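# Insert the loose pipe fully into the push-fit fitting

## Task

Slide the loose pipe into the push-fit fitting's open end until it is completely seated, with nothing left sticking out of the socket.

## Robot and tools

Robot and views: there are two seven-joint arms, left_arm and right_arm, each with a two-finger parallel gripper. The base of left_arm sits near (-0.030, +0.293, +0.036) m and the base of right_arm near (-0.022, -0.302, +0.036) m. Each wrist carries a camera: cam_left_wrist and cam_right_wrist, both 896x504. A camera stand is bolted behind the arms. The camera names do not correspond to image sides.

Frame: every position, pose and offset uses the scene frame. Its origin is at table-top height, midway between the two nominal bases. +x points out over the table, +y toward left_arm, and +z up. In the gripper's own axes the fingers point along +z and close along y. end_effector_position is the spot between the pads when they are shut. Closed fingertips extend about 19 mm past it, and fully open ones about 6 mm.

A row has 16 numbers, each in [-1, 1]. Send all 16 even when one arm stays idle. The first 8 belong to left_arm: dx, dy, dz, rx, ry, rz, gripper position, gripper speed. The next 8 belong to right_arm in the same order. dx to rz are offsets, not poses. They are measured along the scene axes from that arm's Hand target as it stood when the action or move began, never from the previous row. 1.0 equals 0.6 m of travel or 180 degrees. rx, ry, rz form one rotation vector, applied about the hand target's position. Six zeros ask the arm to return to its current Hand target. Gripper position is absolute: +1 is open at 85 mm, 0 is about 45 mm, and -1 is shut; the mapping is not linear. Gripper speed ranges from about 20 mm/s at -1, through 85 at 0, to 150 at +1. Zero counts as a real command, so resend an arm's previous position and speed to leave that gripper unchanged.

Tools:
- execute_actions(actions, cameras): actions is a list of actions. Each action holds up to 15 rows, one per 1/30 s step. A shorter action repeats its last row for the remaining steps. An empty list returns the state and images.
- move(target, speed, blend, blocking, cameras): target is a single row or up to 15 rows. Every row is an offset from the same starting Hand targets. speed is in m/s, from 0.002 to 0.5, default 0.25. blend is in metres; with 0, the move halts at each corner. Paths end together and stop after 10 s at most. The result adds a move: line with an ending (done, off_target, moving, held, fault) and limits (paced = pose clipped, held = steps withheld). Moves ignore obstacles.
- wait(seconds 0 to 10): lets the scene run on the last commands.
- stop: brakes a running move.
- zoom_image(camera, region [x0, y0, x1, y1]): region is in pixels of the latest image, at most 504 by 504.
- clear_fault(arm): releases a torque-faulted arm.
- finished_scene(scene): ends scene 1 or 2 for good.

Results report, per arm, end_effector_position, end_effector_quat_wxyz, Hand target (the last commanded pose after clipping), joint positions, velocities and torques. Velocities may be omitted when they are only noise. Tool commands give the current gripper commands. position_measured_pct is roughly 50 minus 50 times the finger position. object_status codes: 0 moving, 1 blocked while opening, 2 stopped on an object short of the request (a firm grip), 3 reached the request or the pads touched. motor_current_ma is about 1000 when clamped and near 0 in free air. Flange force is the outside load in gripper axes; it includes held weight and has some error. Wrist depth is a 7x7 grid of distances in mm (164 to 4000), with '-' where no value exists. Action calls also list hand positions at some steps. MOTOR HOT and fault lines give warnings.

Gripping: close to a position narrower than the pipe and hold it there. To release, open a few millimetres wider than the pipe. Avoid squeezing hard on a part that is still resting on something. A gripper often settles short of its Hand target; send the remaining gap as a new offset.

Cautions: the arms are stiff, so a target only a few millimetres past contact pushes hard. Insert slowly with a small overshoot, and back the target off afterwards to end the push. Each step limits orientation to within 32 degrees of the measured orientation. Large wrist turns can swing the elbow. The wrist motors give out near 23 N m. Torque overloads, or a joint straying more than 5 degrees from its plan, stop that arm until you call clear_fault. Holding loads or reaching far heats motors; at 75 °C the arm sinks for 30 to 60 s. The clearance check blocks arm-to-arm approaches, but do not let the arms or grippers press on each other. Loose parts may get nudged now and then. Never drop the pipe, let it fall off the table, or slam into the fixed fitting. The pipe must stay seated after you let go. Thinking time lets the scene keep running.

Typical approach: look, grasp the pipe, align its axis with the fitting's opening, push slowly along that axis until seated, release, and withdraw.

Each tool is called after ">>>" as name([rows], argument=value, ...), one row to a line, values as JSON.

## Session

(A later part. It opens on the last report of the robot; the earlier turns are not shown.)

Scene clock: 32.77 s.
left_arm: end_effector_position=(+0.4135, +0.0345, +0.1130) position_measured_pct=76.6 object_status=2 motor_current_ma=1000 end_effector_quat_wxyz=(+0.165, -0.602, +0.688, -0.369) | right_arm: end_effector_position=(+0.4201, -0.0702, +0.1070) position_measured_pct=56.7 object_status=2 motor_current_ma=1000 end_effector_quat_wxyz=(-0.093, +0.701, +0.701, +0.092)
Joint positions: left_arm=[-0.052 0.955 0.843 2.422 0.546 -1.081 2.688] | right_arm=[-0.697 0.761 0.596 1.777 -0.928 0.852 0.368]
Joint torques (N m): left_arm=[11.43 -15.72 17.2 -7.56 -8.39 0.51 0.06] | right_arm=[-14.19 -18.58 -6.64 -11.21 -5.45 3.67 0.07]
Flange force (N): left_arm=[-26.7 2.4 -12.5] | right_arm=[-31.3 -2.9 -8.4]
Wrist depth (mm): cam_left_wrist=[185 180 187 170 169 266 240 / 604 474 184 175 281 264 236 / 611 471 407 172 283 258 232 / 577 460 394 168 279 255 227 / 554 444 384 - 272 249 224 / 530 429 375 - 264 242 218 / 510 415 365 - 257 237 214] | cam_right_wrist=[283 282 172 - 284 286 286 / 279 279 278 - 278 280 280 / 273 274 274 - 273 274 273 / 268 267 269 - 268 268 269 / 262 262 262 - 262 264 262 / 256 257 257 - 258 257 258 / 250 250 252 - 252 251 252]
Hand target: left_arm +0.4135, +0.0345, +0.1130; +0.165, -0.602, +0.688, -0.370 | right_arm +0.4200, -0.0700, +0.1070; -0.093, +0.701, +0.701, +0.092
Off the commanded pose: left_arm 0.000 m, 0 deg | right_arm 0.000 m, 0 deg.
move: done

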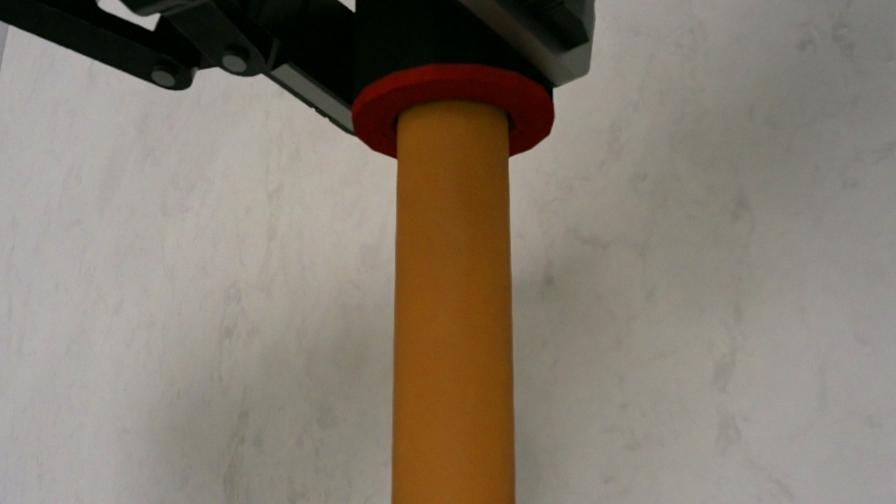

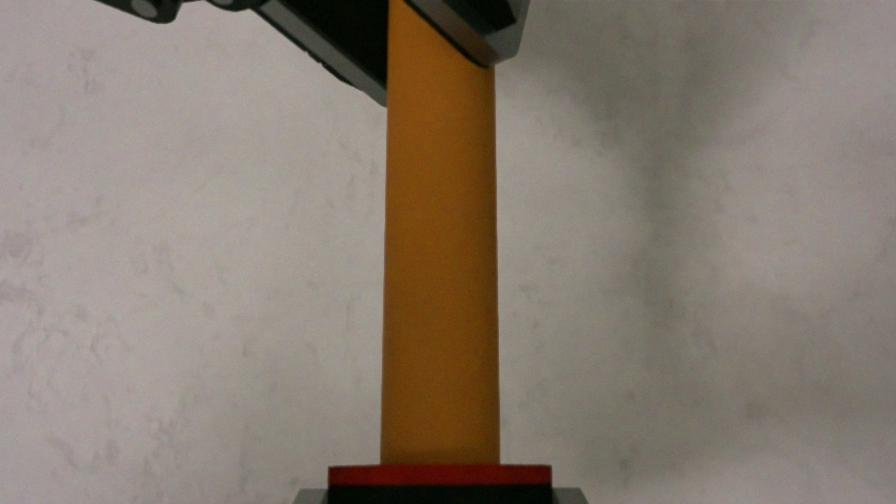

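>>> move(target=[-0.0006, -0.00667, -0.0006, 0, 0, 0, -1.0, -1.0, 0, 0, 0, 0, 0, 0, -1.0, -1.0], speed=0.015)

>>> move(target=[0, -0.00667, 0, 0, 0, 0, -1.0, -1.0, 0, 0, 0, 0, 0, 0, -1.0, -1.0], speed=0.015, cameras=["all"])

Scene clock: 33.93 s.
left_arm: end_effector_position=(+0.4131, +0.0305, +0.1127) position_measured_pct=76.6 object_status=2 motor_current_ma=1000 end_effector_quat_wxyz=(+0.165, -0.602, +0.688, -0.370) | right_arm: end_effector_position=(+0.4201, -0.0701, +0.1070) position_measured_pct=56.7 object_status=2 motor_current_ma=1000 end_effector_quat_wxyz=(-0.093, +0.701, +0.701, +0.092)
Joint positions: left_arm=[-0.039 0.956 0.843 2.416 0.556 -1.084 2.688] | right_arm=[-0.698 0.761 0.596 1.777 -0.928 0.852 0.368]
Joint torques (N m): left_arm=[14.43 -17.89 21.73 -11.48 -11.26 0.12 0.49] | right_arm=[-19.66 -18.09 -12.4 -11.15 -7.04 5.82 0.14]
Flange force (N): left_arm=[-35.5 6.5 -15.9] | right_arm=[-40.1 1.4 -14.0]
Wrist depth (mm): cam_left_wrist=[185 180 187 170 170 267 240 / 611 492 184 173 175 263 236 / 619 476 409 173 283 258 232 / 584 463 397 168 279 256 227 / 563 446 386 - 273 251 224 / 538 432 377 - 263 243 219 / 518 420 367 - 258 237 215] | cam_right_wrist=[282 282 172 - 284 286 286 / 278 278 276 - 278 279 280 / 273 273 274 - 274 274 273 / 267 268 268 - 268 268 268 / 262 262 262 - 263 263 263 / 257 257 257 - 258 258 257 / 250 250 252 - 252 251 252]
Hand target: left_arm +0.4132, +0.0305, +0.1127; +0.165, -0.602, +0.688, -0.370 | right_arm +0.4200, -0.0700, +0.1070; -0.093, +0.701, +0.701, +0.092
Off the commanded pose: left_arm 0.000 m, 0 deg | right_arm 0.000 m, 0 deg.
move: done

Scene clock: 34.63 s.
left_arm: end_effector_position=(+0.4131, +0.0265, +0.1127) position_measured_pct=76.6 object_status=2 motor_current_ma=1000 end_effector_quat_wxyz=(+0.165, -0.602, +0.688, -0.370) | right_arm: end_effector_position=(+0.4200, -0.0700, +0.1070) position_measured_pct=56.7 object_status=2 motor_current_ma=1000 end_effector_quat_wxyz=(-0.093, +0.701, +0.701, +0.092)
Joint positions: left_arm=[-0.028 0.957 0.844 2.408 0.566 -1.084 2.688] | right_arm=[-0.698 0.761 0.596 1.777 -0.928 0.852 0.368]
Joint torques (N m): left_arm=[14.23 -18.31 21.66 -11.93 -11.26 -0.04 0.52] | right_arm=[-19.69 -17.88 -12.39 -10.92 -6.92 5.9 0.19]
Flange force (N): left_arm=[-35.5 7.2 -15.9] | right_arm=[-39.9 1.7 -14.1]
Wrist depth (mm): cam_left_wrist=[182 176 186 169 169 266 241 / 554 196 184 171 172 263 236 / 619 475 - 172 278 258 232 / 586 463 397 168 280 256 227 / 563 447 386 - 273 251 224 / 538 433 378 - 263 243 219 / 518 420 367 - 258 238 215] | cam_right_wrist=[282 171 169 - 286 286 286 / 278 278 276 - 278 280 280 / 272 273 273 - 274 274 273 / 267 267 267 - 268 268 269 / 262 261 262 - 263 263 263 / 256 257 257 - 258 258 258 / 250 251 252 - 253 251 252]
Hand target: left_arm +0.4131, +0.0265, +0.1127; +0.165, -0.602, +0.688, -0.370 | right_arm +0.4200, -0.0700, +0.1070; -0.093, +0.701, +0.701, +0.092
Off the commanded pose: left_arm 0.000 m, 0 deg | right_arm 0.000 m, 0 deg.
move: done

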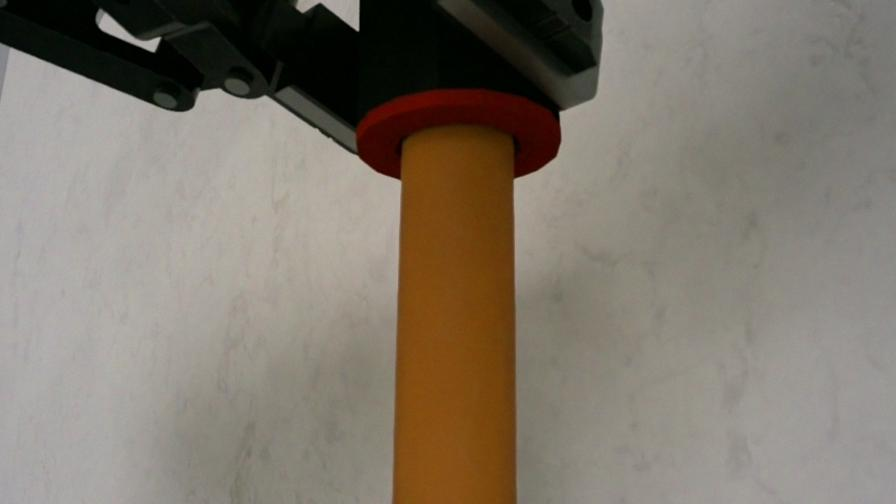

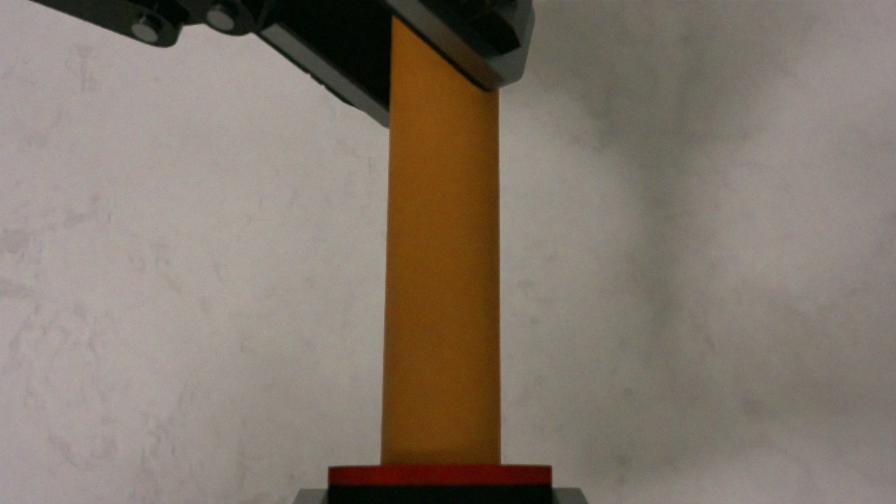

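>>> move(target=[-0.00117, -0.00833, -0.00117, 0, 0, 0, -1.0, -1.0, 0, 0, 0, 0, 0, 0, -1.0, -1.0], speed=0.015)

>>> move(target=[0, -0.005, 0, 0, 0, 0, -1.0, -1.0, 0, 0, 0, 0, 0, 0, -1.0, -1.0], speed=0.015, cameras=["all"])

Scene clock: 36.47 s.
left_arm: end_effector_position=(+0.4125, +0.0215, +0.1120) position_measured_pct=76.6 object_status=2 motor_current_ma=1000 end_effector_quat_wxyz=(+0.165, -0.602, +0.688, -0.370) | right_arm: end_effector_position=(+0.4200, -0.0700, +0.1070) position_measured_pct=56.7 object_status=2 motor_current_ma=1000 end_effector_quat_wxyz=(-0.093, +0.701, +0.701, +0.092)
Joint positions: left_arm=[-0.013 0.96 0.845 2.401 0.576 -1.089 2.688] | right_arm=[-0.698 0.761 0.596 1.777 -0.928 0.852 0.368]
Joint torques (N m): left_arm=[14.87 -16.78 21.16 -10.14 -10.87 1.03 0.16] | right_arm=[-18.92 -19.51 -11.43 -12.53 -7.29 5.23 0.12]
Flange force (N): left_arm=[-34.8 3.4 -16.0] | right_arm=[-40.3 -1.0 -11.6]
Wrist depth (mm): cam_left_wrist=[178 172 185 - - 266 240 / 185 186 182 167 168 261 236 / 619 479 190 171 276 257 231 / 584 463 397 168 279 255 226 / 560 446 385 - 272 249 224 / 539 433 377 - 263 242 218 / 518 420 367 - 258 237 214] | cam_right_wrist=[- - 171 - 286 286 286 / 277 278 173 - 278 280 281 / 273 273 272 - 273 274 273 / 267 267 267 - 268 268 269 / 262 262 262 - 263 263 263 / 257 257 257 - 257 257 258 / 251 251 252 - 252 251 251]
Hand target: left_arm +0.4125, +0.0215, +0.1120; +0.165, -0.602, +0.688, -0.370 | right_arm +0.4200, -0.0700, +0.1070; -0.093, +0.701, +0.701, +0.092
Off the commanded pose: left_arm 0.000 m, 0 deg | right_arm 0.000 m, 0 deg.
move: done

Scene clock: 37.17 s.
left_arm: end_effector_position=(+0.4125, +0.0185, +0.1120) position_measured_pct=76.6 object_status=2 motor_current_ma=1000 end_effector_quat_wxyz=(+0.165, -0.602, +0.688, -0.370) | right_arm: end_effector_position=(+0.4200, -0.0700, +0.1070) position_measured_pct=56.7 object_status=2 motor_current_ma=1000 end_effector_quat_wxyz=(-0.093, +0.701, +0.701, +0.092)
Joint positions: left_arm=[-0.004 0.96 0.845 2.395 0.584 -1.089 2.687] | right_arm=[-0.698 0.761 0.596 1.777 -0.928 0.852 0.368]
Joint torques (N m): left_arm=[14.59 -17.47 21.2 -11.01 -11.02 0.58 0.27] | right_arm=[-19.27 -18.91 -11.8 -11.77 -7.16 5.48 0.07]
Flange force (N): left_arm=[-35.0 4.2 -16.3] | right_arm=[-40.3 0.6 -12.5]
Wrist depth (mm): cam_left_wrist=[- 167 184 - - 267 240 / 184 180 182 166 167 261 235 / 612 479 187 170 179 257 231 / 584 463 396 168 278 255 226 / 560 447 384 - 272 249 224 / 538 433 377 - 263 242 218 / 519 419 367 - 258 237 214] | cam_right_wrist=[- - - - 286 286 286 / 277 277 172 - 278 280 280 / 273 273 271 - 274 274 273 / 267 267 267 - 268 268 269 / 262 262 262 - 263 263 263 / 256 257 257 - 257 257 258 / 251 251 252 - 253 251 252]
Hand target: left_arm +0.4125, +0.0185, +0.1120; +0.165, -0.602, +0.688, -0.370 | right_arm +0.4200, -0.0700, +0.1070; -0.093, +0.701, +0.701, +0.092
Off the commanded pose: left_arm 0.000 m, 0 deg | right_arm 0.000 m, 0 deg.
move: done

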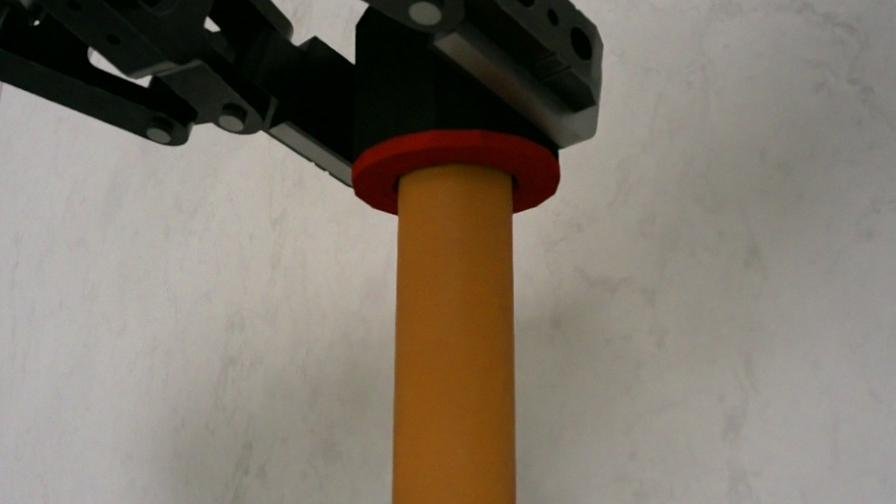

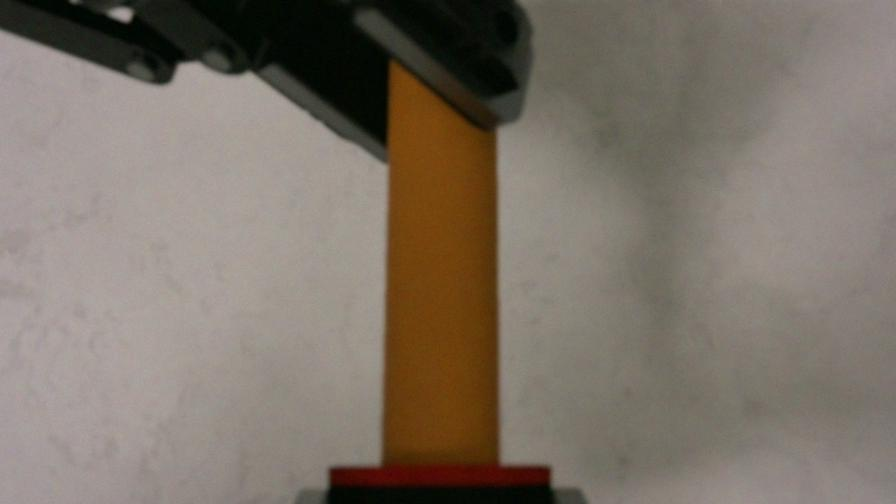

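>>> move(target=[-0.0004, -0.00417, -0.0004, 0, 0, 0, -1.0, -1.0, 0, 0, 0, 0, 0, 0, -1.0, -1.0], speed=0.012)

>>> move(target=[0, -0.00333, 0, 0, 0, 0, -1.0, -1.0, 0, 0, 0, 0, 0, 0, -1.0, -1.0], speed=0.01, cameras=["all"])

Scene clock: 38.13 s.
left_arm: end_effector_position=(+0.4122, +0.0160, +0.1117) position_measured_pct=76.6 object_status=2 motor_current_ma=1000 end_effector_quat_wxyz=(+0.165, -0.602, +0.688, -0.370) | right_arm: end_effector_position=(+0.4201, -0.0700, +0.1070) position_measured_pct=56.7 object_status=2 motor_current_ma=1000 end_effector_quat_wxyz=(-0.093, +0.701, +0.701, +0.092)
Joint positions: left_arm=[0.003 0.961 0.846 2.391 0.589 -1.09 2.687] | right_arm=[-0.698 0.761 0.596 1.777 -0.928 0.852 0.368]
Joint torques (N m): left_arm=[16.48 -16.84 22.62 -10.85 -11.66 1.54 0.11] | right_arm=[-20.55 -20.19 -13.02 -13.24 -8.11 5.66 0.15]
Flange force (N): left_arm=[-38.5 3.2 -17.6] | right_arm=[-43.6 -0.3 -12.5]
Wrist depth (mm): cam_left_wrist=[- 167 183 - - 267 239 / 182 177 181 166 168 261 236 / 616 479 182 171 184 257 231 / 583 462 396 168 278 255 225 / 560 446 384 - 272 249 223 / 536 432 377 - 262 242 218 / 517 419 366 - 258 237 214] | cam_right_wrist=[- - - - 286 286 287 / 277 275 170 - 278 279 279 / 272 273 271 - 272 274 272 / 267 267 268 - 268 269 268 / 261 262 262 - 262 262 263 / 256 256 257 - 257 258 258 / 250 250 253 - 252 251 251]
Hand target: left_arm +0.4122, +0.0159, +0.1117; +0.165, -0.602, +0.688, -0.370 | right_arm +0.4200, -0.0700, +0.1070; -0.093, +0.701, +0.701, +0.092
Off the commanded pose: left_arm 0.000 m, 0 deg | right_arm 0.000 m, 0 deg.
move: done

Scene clock: 38.83 s.
left_arm: end_effector_position=(+0.4122, +0.0140, +0.1117) position_measured_pct=76.6 object_status=2 motor_current_ma=1000 end_effector_quat_wxyz=(+0.165, -0.602, +0.688, -0.370) | right_arm: end_effector_position=(+0.4200, -0.0700, +0.1070) position_measured_pct=56.7 object_status=2 motor_current_ma=1000 end_effector_quat_wxyz=(-0.093, +0.701, +0.701, +0.092)
Joint positions: left_arm=[0.009 0.962 0.846 2.387 0.594 -1.09 2.687] | right_arm=[-0.698 0.761 0.596 1.777 -0.928 0.852 0.368]
Joint torques (N m): left_arm=[16.54 -17.24 22.87 -11.36 -11.94 1.5 0.11] | right_arm=[-21.14 -19.98 -13.5 -13.11 -8.14 5.98 0.13]
Flange force (N): left_arm=[-38.8 4.3 -18.0] | right_arm=[-44.7 0.0 -12.8]
Wrist depth (mm): cam_left_wrist=[- 167 182 - - 267 239 / 180 176 182 166 - 260 235 / 612 463 180 166 169 256 231 / 586 461 396 168 276 255 225 / 560 446 385 - 272 249 223 / 538 432 376 - 262 242 218 / 516 419 367 - 257 236 214] | cam_right_wrist=[- - - - 286 286 287 / 276 - 169 - 280 280 279 / 274 273 271 - 273 274 273 / 267 267 267 - 268 268 268 / 261 262 262 - 262 262 263 / 256 256 256 - 257 257 258 / 251 250 252 - 252 252 252]
Hand target: left_arm +0.4122, +0.0139, +0.1117; +0.165, -0.602, +0.688, -0.370 | right_arm +0.4200, -0.0700, +0.1070; -0.093, +0.701, +0.701, +0.092
Off the commanded pose: left_arm 0.000 m, 0 deg | right_arm 0.000 m, 0 deg.
move: done

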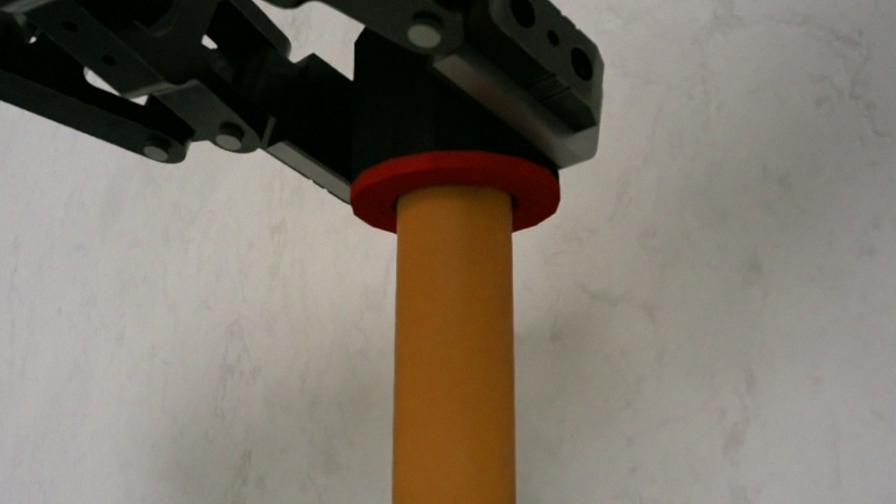

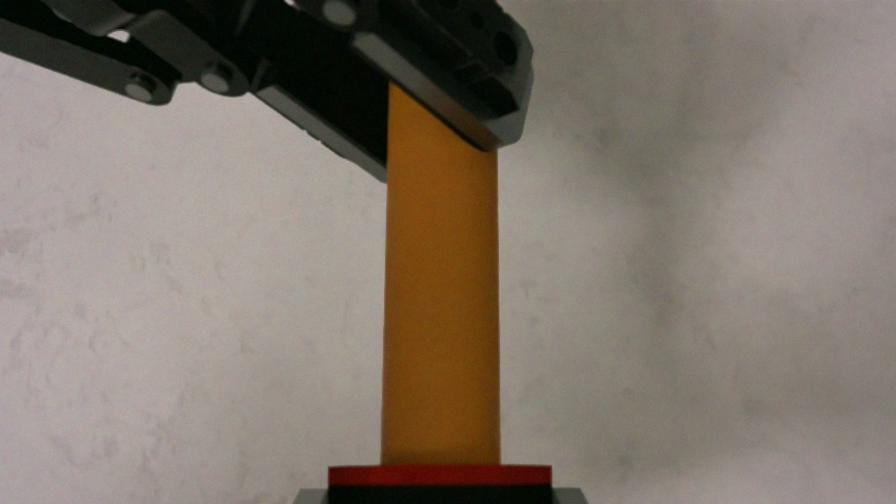

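>>> move(target=[-0.0003, -0.00333, -0.0003, 0, 0, 0, -1.0, -1.0, 0, 0, 0, 0, 0, 0, -1.0, -1.0], speed=0.01)

>>> move(target=[0, -0.00333, 0, 0, 0, 0, -1.0, -1.0, 0, 0, 0, 0, 0, 0, -1.0, -1.0], speed=0.01, cameras=["all"])

Scene clock: 39.80 s.
left_arm: end_effector_position=(+0.4120, +0.0120, +0.1115) position_measured_pct=76.6 object_status=2 motor_current_ma=1000 end_effector_quat_wxyz=(+0.165, -0.602, +0.688, -0.370) | right_arm: end_effector_position=(+0.4200, -0.0700, +0.1070) position_measured_pct=56.7 object_status=2 motor_current_ma=1000 end_effector_quat_wxyz=(-0.093, +0.701, +0.701, +0.092)
Joint positions: left_arm=[0.015 0.962 0.846 2.383 0.598 -1.091 2.687] | right_arm=[-0.698 0.761 0.596 1.777 -0.928 0.852 0.368]
Joint torques (N m): left_arm=[16.68 -17.04 22.62 -10.99 -11.73 1.63 0.01] | right_arm=[-20.85 -20.22 -13.25 -13.36 -8.06 5.71 0.2]
Flange force (N): left_arm=[-38.9 3.3 -17.7] | right_arm=[-44.2 -0.3 -12.5]
Wrist depth (mm): cam_left_wrist=[- - 185 - - 267 239 / 178 176 181 - - 261 235 / 611 473 181 169 169 256 231 / 585 463 392 168 274 254 225 / 560 445 383 - 272 249 223 / 538 431 376 - 262 241 217 / 518 418 367 - 257 237 214] | cam_right_wrist=[- - - - 285 286 286 / 275 - 169 - 280 279 280 / 273 271 270 - 272 274 273 / 267 267 268 - 268 269 268 / 262 262 262 - 262 262 263 / 256 257 257 - 257 257 257 / 250 251 252 - 252 251 251]
Hand target: left_arm +0.4120, +0.0119, +0.1115; +0.165, -0.602, +0.688, -0.370 | right_arm +0.4200, -0.0700, +0.1070; -0.093, +0.701, +0.701, +0.092
Off the commanded pose: left_arm 0.000 m, 0 deg | right_arm 0.000 m, 0 deg.
move: done

Scene clock: 40.50 s.
left_arm: end_effector_position=(+0.4121, +0.0100, +0.1115) position_measured_pct=76.6 object_status=2 motor_current_ma=1000 end_effector_quat_wxyz=(+0.165, -0.602, +0.688, -0.370) | right_arm: end_effector_position=(+0.4200, -0.0700, +0.1070) position_measured_pct=56.7 object_status=2 motor_current_ma=1000 end_effector_quat_wxyz=(-0.093, +0.701, +0.701, +0.092)
Joint positions: left_arm=[0.02 0.963 0.847 2.379 0.603 -1.091 2.686] | right_arm=[-0.698 0.761 0.596 1.777 -0.928 0.852 0.368]
Joint torques (N m): left_arm=[18.35 -17.31 24.56 -11.88 -12.89 2.08 0.07] | right_arm=[-22.87 -20.75 -15.14 -14.12 -8.96 6.32 0.16]
Flange force (N): left_arm=[-42.5 3.8 -19.1] | right_arm=[-48.4 0.2 -13.6]
Wrist depth (mm): cam_left_wrist=[- - - - - 268 239 / 176 175 181 - - 261 235 / - 458 180 165 - 256 231 / 581 461 393 168 274 254 225 / 558 445 384 - 271 248 223 / 536 431 376 - 262 240 217 / 516 418 366 - 257 236 213] | cam_right_wrist=[- - - - 285 286 286 / - - - - 280 280 280 / 273 272 172 - 272 274 272 / 267 267 268 - 268 268 268 / 262 262 262 - 263 263 263 / 256 256 257 - 257 257 257 / 250 251 252 - 252 251 251]
Hand target: left_arm +0.4120, +0.0100, +0.1115; +0.165, -0.602, +0.688, -0.370 | right_arm +0.4200, -0.0700, +0.1070; -0.093, +0.701, +0.701, +0.092
Off the commanded pose: left_arm 0.000 m, 0 deg | right_arm 0.000 m, 0 deg.
move: done

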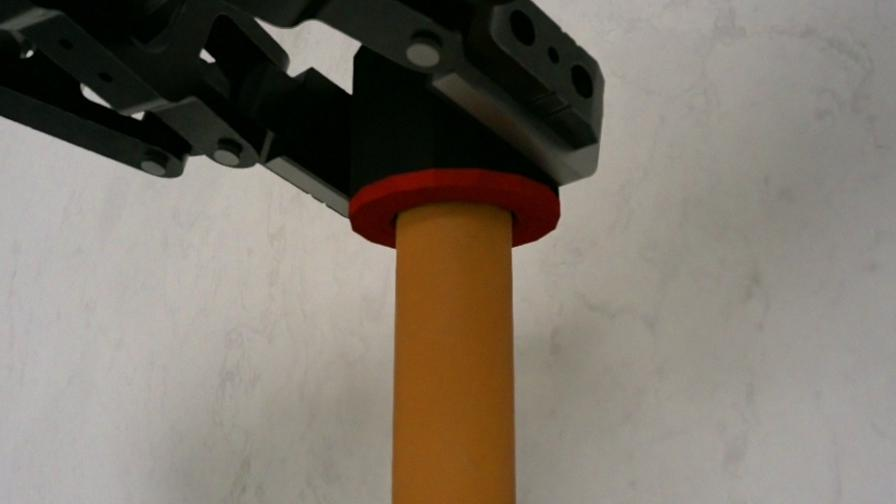

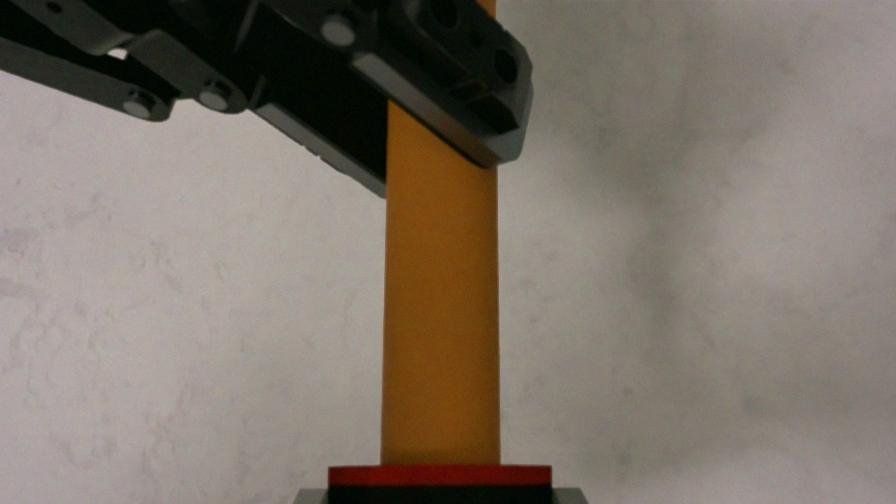

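>>> move(target=[0, -0.00333, 0, 0, 0, 0, -1.0, -1.0, 0, 0, 0, 0, 0, 0, -1.0, -1.0], speed=0.01, cameras=["all"])

Scene clock: 41.47 s.
left_arm: end_effector_position=(+0.4120, +0.0080, +0.1115) position_measured_pct=76.6 object_status=2 motor_current_ma=1000 end_effector_quat_wxyz=(+0.165, -0.602, +0.688, -0.370) | right_arm: end_effector_position=(+0.4201, -0.0701, +0.1070) position_measured_pct=56.7 object_status=2 motor_current_ma=1000 end_effector_quat_wxyz=(-0.093, +0.701, +0.701, +0.092)
Joint positions: left_arm=[0.025 0.963 0.847 2.375 0.608 -1.091 2.685] | right_arm=[-0.698 0.761 0.596 1.777 -0.928 0.852 0.368]
Joint torques (N m): left_arm=[23.64 -17.58 30.02 -13.74 -15.91 3.7 0.05] | right_arm=[-28.38 -22.19 -20.39 -16.69 -11.52 7.59 0.12]
Flange force (N): left_arm=[-53.8 4.6 -22.7] | right_arm=[-60.2 0.6 -17.5]
Wrist depth (mm): cam_left_wrist=[- - - - - 268 239 / 176 175 181 - - 260 234 / - 455 180 165 - 255 231 / 581 460 392 168 274 254 225 / 558 445 383 - 271 248 223 / 535 430 375 - 262 240 217 / 516 417 365 - 257 236 213] | cam_right_wrist=[- - - - 285 285 285 / - - - - 279 279 279 / 272 271 172 - 271 273 272 / 266 267 267 - 268 267 267 / 261 261 262 - 262 262 262 / 256 256 256 - 257 257 258 / 250 250 252 - 252 252 251]
Hand target: left_arm +0.4120, +0.0080, +0.1115; +0.165, -0.602, +0.688, -0.370 | right_arm +0.4200, -0.0700, +0.1070; -0.093, +0.701, +0.701, +0.092
Off the commanded pose: left_arm 0.000 m, 0 deg | right_arm 0.000 m, 0 deg.
move: done

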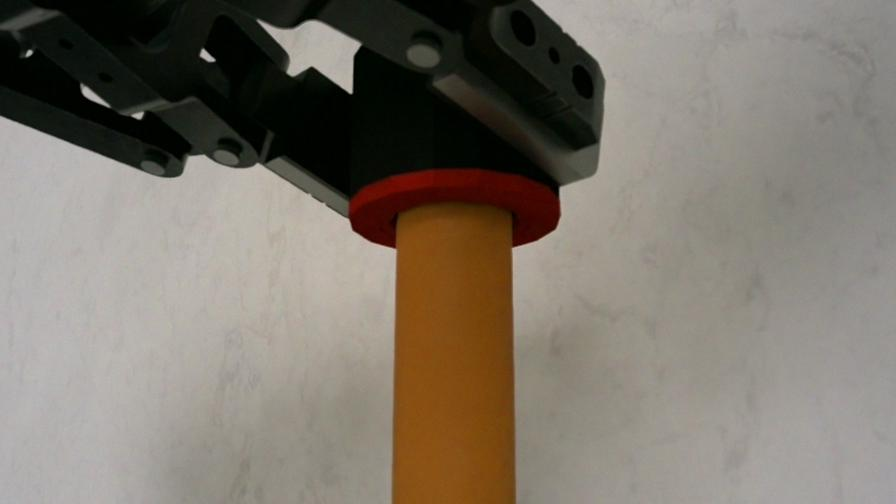

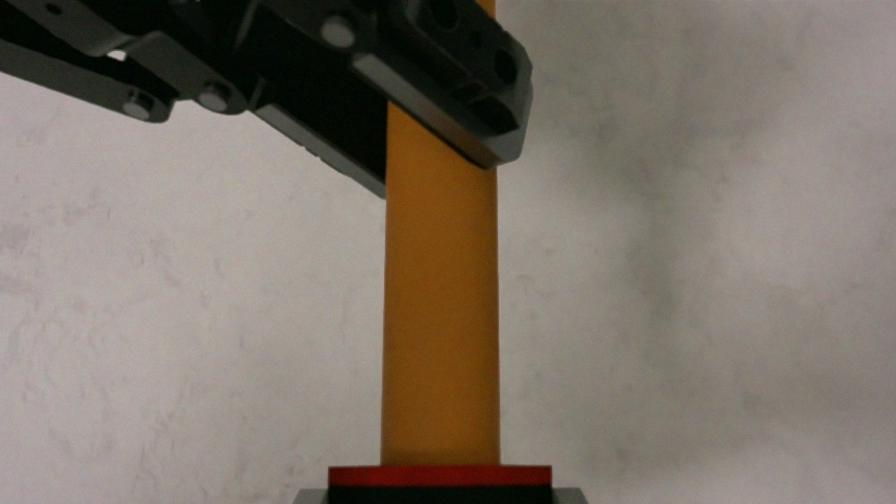

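>>> move(target=[0.00167, 0.0125, 0.00167, 0, 0, 0, -1.0, -1.0, 0, 0, 0, 0, 0, 0, -1.0, -1.0], speed=0.02)

Scene clock: 42.67 s.
left_arm: end_effector_position=(+0.4130, +0.0154, +0.1126) position_measured_pct=76.6 object_status=2 motor_current_ma=1000 end_effector_quat_wxyz=(+0.165, -0.602, +0.688, -0.370) | right_arm: end_effector_position=(+0.4199, -0.0698, +0.1070) position_measured_pct=56.7 object_status=2 motor_current_ma=1000 end_effector_quat_wxyz=(-0.093, +0.701, +0.701, +0.092)
Joint positions: left_arm=[0.002 0.959 0.847 2.388 0.592 -1.085 2.684] | right_arm=[-0.698 0.761 0.596 1.777 -0.928 0.852 0.368]
Joint torques (N m): left_arm=[8 -15.52 13.35 -5.73 -6.01 -0.17 -0.09] | right_arm=[-9.83 -17.96 -2.29 -10.2 -3.81 2.17 0.05]
Flange force (N): left_arm=[-18.6 -0.6 -8.7] | right_arm=[-23.0 -4.9 -5.3]
Wrist depth (mm): cam_left_wrist=[- - - - - 269 240 / 177 172 181 167 - 262 236 / - 187 181 166 169 256 232 / 581 460 392 168 275 255 227 / 555 444 384 - 272 249 224 / 533 431 375 - 264 242 218 / 512 417 365 - 257 237 214] | cam_right_wrist=[- - - - 286 287 287 / 276 - 169 - 280 280 280 / 274 272 172 - 273 274 273 / 268 268 269 - 269 268 269 / 262 262 262 - 263 263 263 / 257 258 257 - 257 257 258 / 251 251 252 - 253 251 251]
Hand target: left_arm +0.4130, +0.0155, +0.1125; +0.165, -0.602, +0.688, -0.370 | right_arm +0.4200, -0.0700, +0.1070; -0.093, +0.701, +0.701, +0.092
Off the commanded pose: left_arm 0.000 m, 0 deg | right_arm 0.000 m, 0 deg.
move: done

>>> move(target=[0.0006, 0.00483, 0.0006, 0, 0, 0, -1.0, -1.0, 0, 0, 0, 0, 0, 0, -1.0, -1.0], speed=0.02, cameras=["all"])

Scene clock: 43.50 s.
left_arm: end_effector_position=(+0.4134, +0.0183, +0.1129) position_measured_pct=76.6 object_status=2 motor_current_ma=1000 end_effector_quat_wxyz=(+0.165, -0.602, +0.688, -0.370) | right_arm: end_effector_position=(+0.4200, -0.0699, +0.1070) position_measured_pct=56.7 object_status=2 motor_current_ma=1000 end_effector_quat_wxyz=(-0.093, +0.701, +0.701, +0.092)
Joint positions: left_arm=[-0.006 0.957 0.847 2.392 0.586 -1.083 2.684] | right_arm=[-0.698 0.761 0.596 1.777 -0.928 0.852 0.369]
Joint torques (N m): left_arm=[2.29 -13.48 6.25 -1.4 -1.75 -0.79 -0.35] | right_arm=[-1.98 -17.59 5.7 -8.74 -1.03 -0.41 -0.01]
Flange force (N): left_arm=[-4.5 -4.8 -3.8] | right_arm=[-8.6 -8.7 1.8]
Wrist depth (mm): cam_left_wrist=[- - - - - 270 241 / 179 173 180 167 - 262 236 / 532 187 181 166 168 256 232 / 577 458 391 169 275 255 227 / 551 444 383 169 272 249 224 / 530 429 373 - 264 242 218 / 508 414 363 - 257 236 214] | cam_right_wrist=[- - - - 287 287 287 / 277 - 169 - 280 281 280 / 274 273 172 - 273 274 273 / 268 269 269 - 268 269 269 / 262 263 263 - 263 263 263 / 257 257 257 - 258 257 258 / 251 251 252 - 252 251 251]
Hand target: left_arm +0.4134, +0.0184, +0.1129; +0.165, -0.602, +0.688, -0.370 | right_arm +0.4200, -0.0700, +0.1070; -0.093, +0.701, +0.701, +0.092
Off the commanded pose: left_arm 0.000 m, 0 deg | right_arm 0.000 m, 0 deg.
move: done

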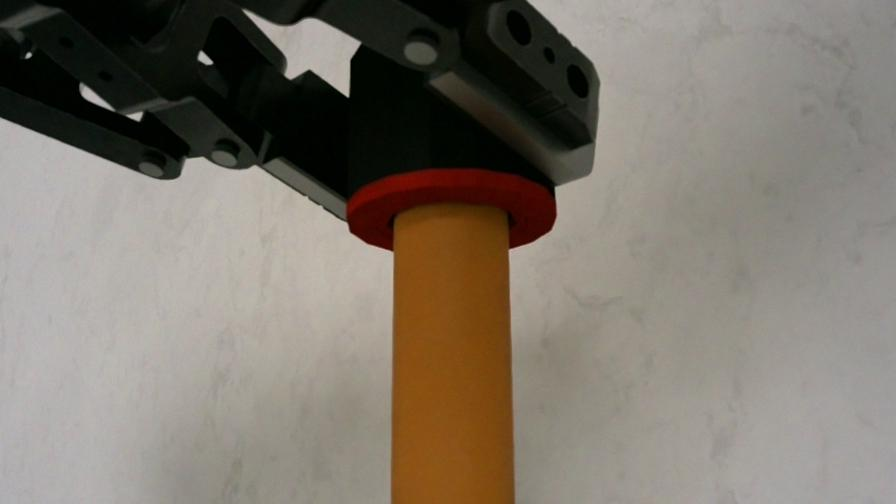

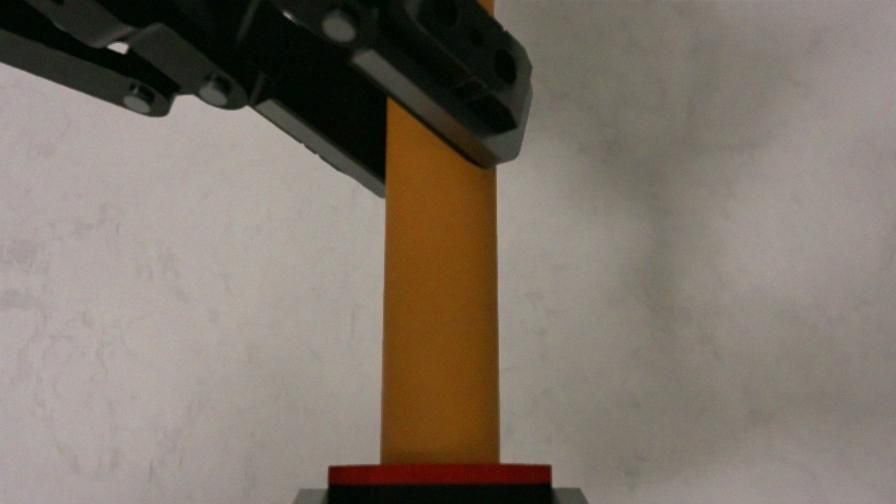

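>>> execute_actions([
  [[0,0,0,0,0,0,0.1,-0.6,0,0,0,0,0,0,-1.0,-1.0]],
  [[0,0,0,0,0,0,0.1,-0.6,0,0,0,0,0,0,-1.0,-1.0]],
], cameras=["all"])

Scene clock: 45.93 s.
left_arm: end_effector_position=(+0.4134, +0.0184, +0.1129) position_measured_pct=45.0 object_status=3 motor_current_ma=0 end_effector_quat_wxyz=(+0.165, -0.602, +0.688, -0.370) | right_arm: end_effector_position=(+0.4200, -0.0700, +0.1070) position_measured_pct=56.7 object_status=2 motor_current_ma=1000 end_effector_quat_wxyz=(-0.093, +0.701, +0.701, +0.092)
Joint positions: left_arm=[-0.006 0.957 0.847 2.392 0.586 -1.083 2.684] | right_arm=[-0.698 0.761 0.596 1.777 -0.928 0.852 0.369]
Joint torques (N m): left_arm=[1.6 -13.86 5.74 -2.42 -1.69 -1.42 -0.3] | right_arm=[-2.5 -17.37 5.04 -7.78 -0.75 0.29 0.04]
Wrist depth (mm): cam_left_wrist=[- - - - - 269 240 / 178 173 180 167 - 262 236 / 190 186 180 166 167 257 232 / 576 456 388 169 274 254 227 / 550 441 383 166 272 249 224 / 527 427 373 - 265 242 218 / 508 413 363 - 257 236 214] | cam_right_wrist=[- 168 - - - 287 287 / 171 167 181 - - 278 281 / 274 273 182 - 273 275 273 / 268 268 268 - 268 269 269 / 263 263 263 - 264 263 263 / 257 257 257 - 258 257 257 / 251 251 252 - 253 251 251]
Hand target: left_arm +0.4134, +0.0184, +0.1129; +0.165, -0.602, +0.688, -0.370 | right_arm +0.4200, -0.0700, +0.1070; -0.093, +0.701, +0.701, +0.092
Off the commanded pose: left_arm 0.000 m, 0 deg | right_arm 0.000 m, 0 deg.
Step readings (end_effector_position of left_arm | right_arm):
0: (+0.4134, +0.0184, +0.1129) | (+0.4200, -0.0700, +0.1070)
1: (+0.4134, +0.0184, +0.1129) | (+0.4200, -0.0700, +0.1070)
2: (+0.4134, +0.0184, +0.1129) | (+0.4200, -0.0700, +0.1070)
4: (+0.4134, +0.0184, +0.1129) | (+0.4200, -0.0700, +0.1070)
8: (+0.4134, +0.0184, +0.1129) | (+0.4200, -0.0700, +0.1070)
15: (+0.4134, +0.0184, +0.1129) | (+0.4200, -0.0700, +0.1070)
16: (+0.4134, +0.0184, +0.1129) | (+0.4200, -0.0700, +0.1070)
17: (+0.4134, +0.0184, +0.1129) | (+0.4200, -0.0700, +0.1070)
19: (+0.4134, +0.0184, +0.1129) | (+0.4200, -0.0700, +0.1070)
23: (+0.4134, +0.0184, +0.1129) | (+0.4200, -0.0700, +0.1070)
30: (+0.4134, +0.0184, +0.1129) | (+0.4200, -0.0700, +0.1070)

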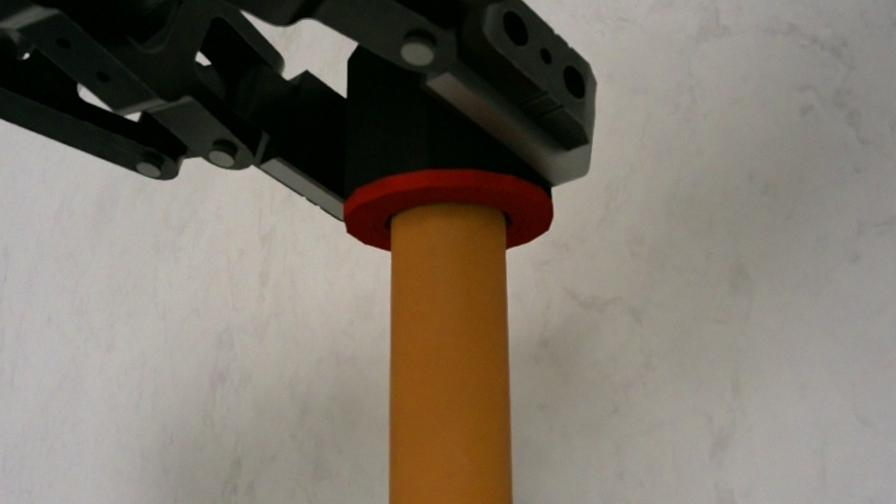

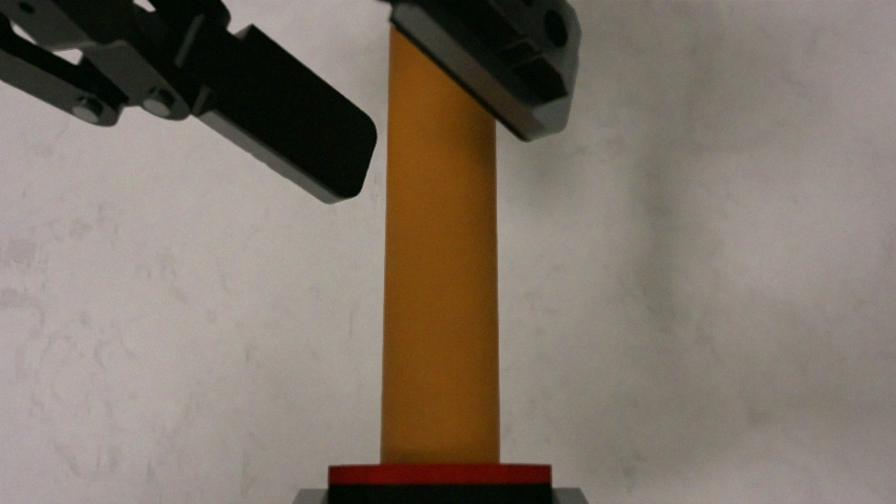

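>>> move([
  [-0.1682, 0.0773, 0.1682, 0, 0, 0, 0.1, -0.6, 0, 0, 0, 0, 0, 0, -1.0, -1.0],
  [-0.089, 0.386, 0.3118, 0, 0.25, 0, 0.1, -0.6, 0, 0, -0.115, -0.01583, 0, 0, -1.0, -1.0],
], speed=[0.12, 0.2], blend=[0.02, 0], cameras=["all"])

Scene clock: 50.07 s.
left_arm: end_effector_position=(+0.3600, +0.2500, +0.3000) position_measured_pct=45.0 object_status=3 motor_current_ma=0 end_effector_quat_wxyz=(+0.111, +0.698, -0.699, +0.111) | right_arm: end_effector_position=(+0.4200, -0.0700, +0.0380) position_measured_pct=56.7 object_status=2 motor_current_ma=1000 end_effector_quat_wxyz=(-0.075, +0.703, +0.703, +0.075)
Joint positions: left_arm=[-0.799 0.33 0.812 1.763 0.085 1.156 3.084] | right_arm=[-0.685 0.89 0.532 1.785 -1.011 0.729 0.431]
Joint torques (N m): left_arm=[1.55 -9.31 3.26 -8.8 0.53 0.21 -0.31] | right_arm=[-2.43 -18.21 5.27 -6.67 -0.51 0.36 0.04]
Flange force (N): left_arm=[-1.5 9.4 -1.2] | right_arm=[-9.0 -8.3 1.7]
Wrist depth (mm): cam_left_wrist=[522 517 515 522 522 522 520 / 507 505 498 507 506 505 505 / 491 493 485 492 491 492 492 / 479 479 475 479 478 478 478 / 469 469 466 470 469 468 469 / 458 457 457 457 457 457 457 / 445 445 444 445 445 445 445] | cam_right_wrist=[204 204 204 167 204 204 204 / 200 200 200 166 200 200 200 / 196 197 197 - 197 197 197 / 194 193 193 - 193 193 194 / 190 190 191 - 190 189 190 / 188 187 187 - 187 187 187 / 184 184 184 - 185 184 184]
Hand target: left_arm +0.3600, +0.2500, +0.3000; +0.111, +0.698, -0.699, +0.111 | right_arm +0.4200, -0.0700, +0.0380; -0.075, +0.703, +0.703, +0.075
Off the commanded pose: left_arm 0.000 m, 0 deg | right_arm 0.000 m, 0 deg.
move: done

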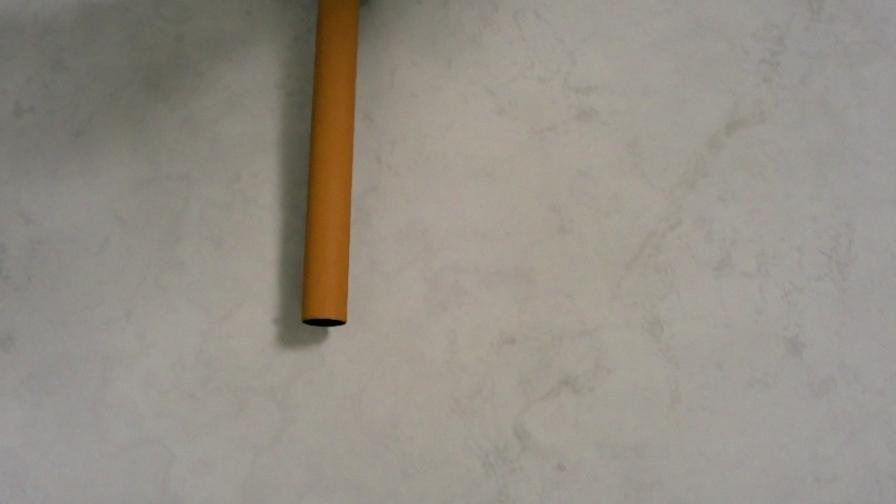

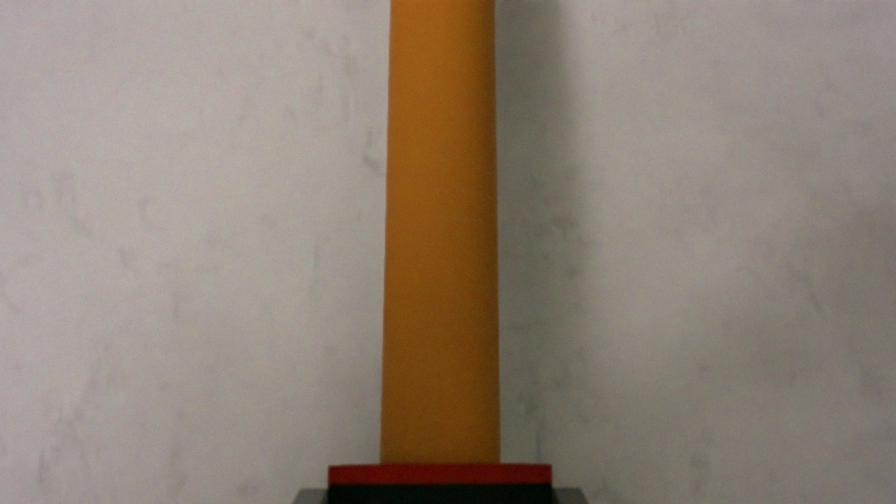

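>>> move(target=[0, 0, 0, 0, 0, 0, 0.1, -0.6, 0, 0, -0.0125, 0, 0, 0, -1.0, -1.0], speed=0.03)

>>> move(target=[0, 0, 0, 0, 0, 0, 0.1, -0.6, 0, 0, -0.00167, 0, 0, 0, -1.0, -1.0], speed=0.01)

Scene clock: 51.07 s.
left_arm: end_effector_position=(+0.3600, +0.2500, +0.3000) position_measured_pct=45.0 object_status=3 motor_current_ma=0 end_effector_quat_wxyz=(+0.111, +0.698, -0.699, +0.111) | right_arm: end_effector_position=(+0.4200, -0.0700, +0.0305) position_measured_pct=56.7 object_status=2 motor_current_ma=1000 end_effector_quat_wxyz=(-0.075, +0.703, +0.703, +0.075)
Joint positions: left_arm=[-0.799 0.33 0.812 1.763 0.085 1.156 3.084] | right_arm=[-0.678 0.904 0.52 1.785 -1.025 0.716 0.445]
Joint torques (N m): left_arm=[1.56 -9.24 3.24 -8.8 0.53 0.2 -0.35] | right_arm=[-2.38 -18.35 5.18 -6.59 -0.49 0.36 0]
Flange force (N): left_arm=[-1.4 9.5 -1.3] | right_arm=[-9.1 -8.6 1.6]
Wrist depth (mm): cam_left_wrist=[521 519 514 521 520 521 521 / 507 505 500 507 506 506 507 / 492 491 486 492 492 492 491 / 478 479 475 478 478 479 478 / 469 469 466 469 469 468 469 / 457 457 456 457 456 457 456 / 445 446 446 445 445 445 445] | cam_right_wrist=[195 196 195 168 196 196 196 / 192 193 193 166 193 192 193 / 189 189 189 - 189 189 189 / 186 185 186 - 186 186 186 / 183 183 183 - 183 183 183 / 180 180 180 - 180 180 180 / 177 177 177 - 177 177 177]
Hand target: left_arm +0.3600, +0.2500, +0.3000; +0.111, +0.698, -0.699, +0.111 | right_arm +0.4200, -0.0700, +0.0305; -0.075, +0.703, +0.703, +0.075
Off the commanded pose: left_arm 0.000 m, 0 deg | right_arm 0.000 m, 0 deg.
move: done

Scene clock: 51.77 s.
left_arm: end_effector_position=(+0.3600, +0.2500, +0.3000) position_measured_pct=45.0 object_status=3 motor_current_ma=0 end_effector_quat_wxyz=(+0.111, +0.698, -0.699, +0.111) | right_arm: end_effector_position=(+0.4200, -0.0700, +0.0295) position_measured_pct=56.7 object_status=2 motor_current_ma=1000 end_effector_quat_wxyz=(-0.075, +0.703, +0.703, +0.075)
Joint positions: left_arm=[-0.799 0.33 0.812 1.763 0.085 1.156 3.084] | right_arm=[-0.677 0.905 0.518 1.786 -1.027 0.714 0.447]
Joint torques (N m): left_arm=[1.53 -9.3 3.3 -8.8 0.57 0.2 -0.33] | right_arm=[-2.4 -18.36 5.11 -6.47 -0.52 0.28 -0.01]
Flange force (N): left_arm=[-1.5 9.3 -1.2] | right_arm=[-8.9 -8.1 1.4]
Wrist depth (mm): cam_left_wrist=[522 517 512 521 522 522 521 / 507 507 499 507 505 507 507 / 493 492 486 493 493 491 492 / 479 479 476 478 478 478 477 / 469 470 466 468 469 469 468 / 456 457 458 457 456 456 457 / 446 445 445 445 444 444 445] | cam_right_wrist=[195 195 195 168 195 195 195 / 191 192 192 166 191 191 191 / 188 187 188 - 188 187 188 / 185 185 185 - 185 185 185 / 182 182 182 - 182 182 182 / 179 179 179 - 179 179 179 / 176 176 176 - 176 176 176]
Hand target: left_arm +0.3600, +0.2500, +0.3000; +0.111, +0.698, -0.699, +0.111 | right_arm +0.4200, -0.0700, +0.0295; -0.075, +0.703, +0.703, +0.075
Off the commanded pose: left_arm 0.000 m, 0 deg | right_arm 0.000 m, 0 deg.
move: done

>>> move(target=[0, 0, 0, 0, 0, 0, 0.1, -0.6, 0, 0, -0.00167, 0, 0, 0, -1.0, -1.0], speed=0.01)

>>> move(target=[0, 0, 0, 0, 0, 0, 0.1, -0.6, 0, 0, -0.00117, 0, 0, 0, -1.0, -1.0], speed=0.01, cameras=["cam_left_wrist"])

Scene clock: 52.60 s.
left_arm: end_effector_position=(+0.3600, +0.2500, +0.3000) position_measured_pct=45.0 object_status=3 motor_current_ma=0 end_effector_quat_wxyz=(+0.111, +0.698, -0.699, +0.111) | right_arm: end_effector_position=(+0.4200, -0.0700, +0.0285) position_measured_pct=56.7 object_status=2 motor_current_ma=1000 end_effector_quat_wxyz=(-0.075, +0.703, +0.703, +0.075)
Joint positions: left_arm=[-0.799 0.33 0.812 1.763 0.085 1.156 3.084] | right_arm=[-0.676 0.907 0.517 1.786 -1.029 0.712 0.449]
Joint torques (N m): left_arm=[1.56 -9.29 3.27 -8.79 0.57 0.19 -0.32] | right_arm=[-2.43 -18.17 5.16 -6.41 -0.47 0.27 0.03]
Flange force (N): left_arm=[-1.5 9.4 -1.3] | right_arm=[-8.9 -8.2 1.1]
Wrist depth (mm): cam_left_wrist=[521 519 514 521 522 522 522 / 507 507 498 506 507 508 506 / 492 492 486 492 491 493 491 / 479 479 476 479 479 478 478 / 469 469 463 468 469 469 469 / 457 457 456 457 457 456 458 / 446 444 444 445 445 445 445] | cam_right_wrist=[194 194 194 167 194 194 194 / 190 191 191 166 190 190 190 / 187 186 187 - 187 187 187 / 184 184 184 - 184 184 184 / 181 181 181 - 181 181 181 / 178 178 178 - 178 178 178 / 175 175 175 - 175 175 175]
Hand target: left_arm +0.3600, +0.2500, +0.3000; +0.111, +0.698, -0.699, +0.111 | right_arm +0.4200, -0.0700, +0.0285; -0.075, +0.703, +0.703, +0.075
Off the commanded pose: left_arm 0.000 m, 0 deg | right_arm 0.000 m, 0 deg.
move: done

Scene clock: 53.30 s.
left_arm: end_effector_position=(+0.3600, +0.2500, +0.3000) position_measured_pct=45.0 object_status=3 motor_current_ma=0 end_effector_quat_wxyz=(+0.111, +0.698, -0.699, +0.111) | right_arm: end_effector_position=(+0.4201, -0.0700, +0.0278) position_measured_pct=56.7 object_status=2 motor_current_ma=1000 end_effector_quat_wxyz=(-0.075, +0.703, +0.703, +0.075)
Joint positions: left_arm=[-0.799 0.33 0.812 1.763 0.085 1.156 3.084] | right_arm=[-0.675 0.908 0.516 1.786 -1.03 0.711 0.45]
Joint torques (N m): left_arm=[1.51 -9.28 3.26 -8.83 0.57 0.21 -0.35] | right_arm=[-3.46 -13.53 3.27 -5.23 -0.43 0.24 0.09]
Flange force (N): left_arm=[-1.4 9.3 -1.0] | right_arm=[-8.8 -8.1 -9.7]
Wrist depth (mm): cam_left_wrist=[522 518 514 520 521 521 520 / 506 506 499 506 506 505 506 / 492 492 484 492 492 492 492 / 478 479 475 478 478 479 478 / 470 470 462 469 469 469 468 / 458 457 457 456 457 458 456 / 446 445 445 445 444 445 444] | cam_right_wrist=[194 193 193 167 194 193 193 / 190 190 190 166 190 189 190 / 187 186 187 - 187 187 187 / 184 184 184 - 184 183 184 / 181 181 181 - 181 181 181 / 178 178 178 - 178 178 178 / 175 175 175 - 175 175 175]
Hand target: left_arm +0.3600, +0.2500, +0.3000; +0.111, +0.698, -0.699, +0.111 | right_arm +0.4200, -0.0700, +0.0278; -0.075, +0.703, +0.703, +0.075
Off the commanded pose: left_arm 0.000 m, 0 deg | right_arm 0.000 m, 0 deg.
move: done
Images, in order (width x height): cam_left_wrist 896x504.

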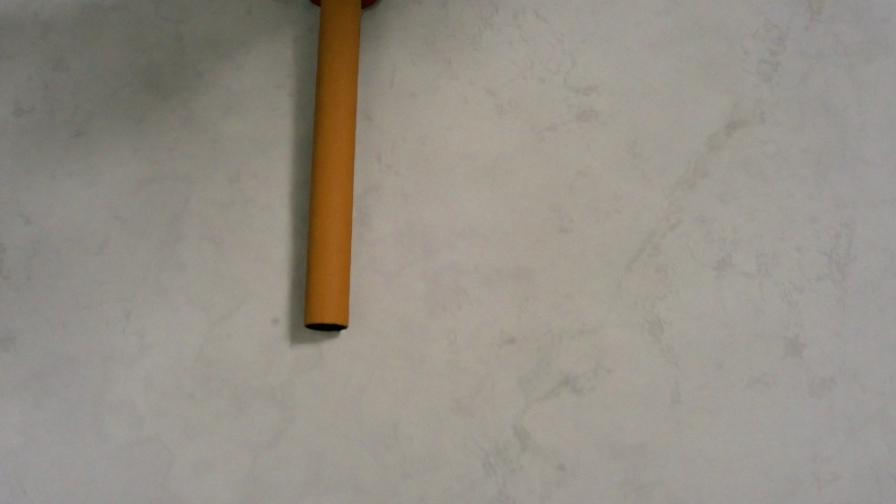

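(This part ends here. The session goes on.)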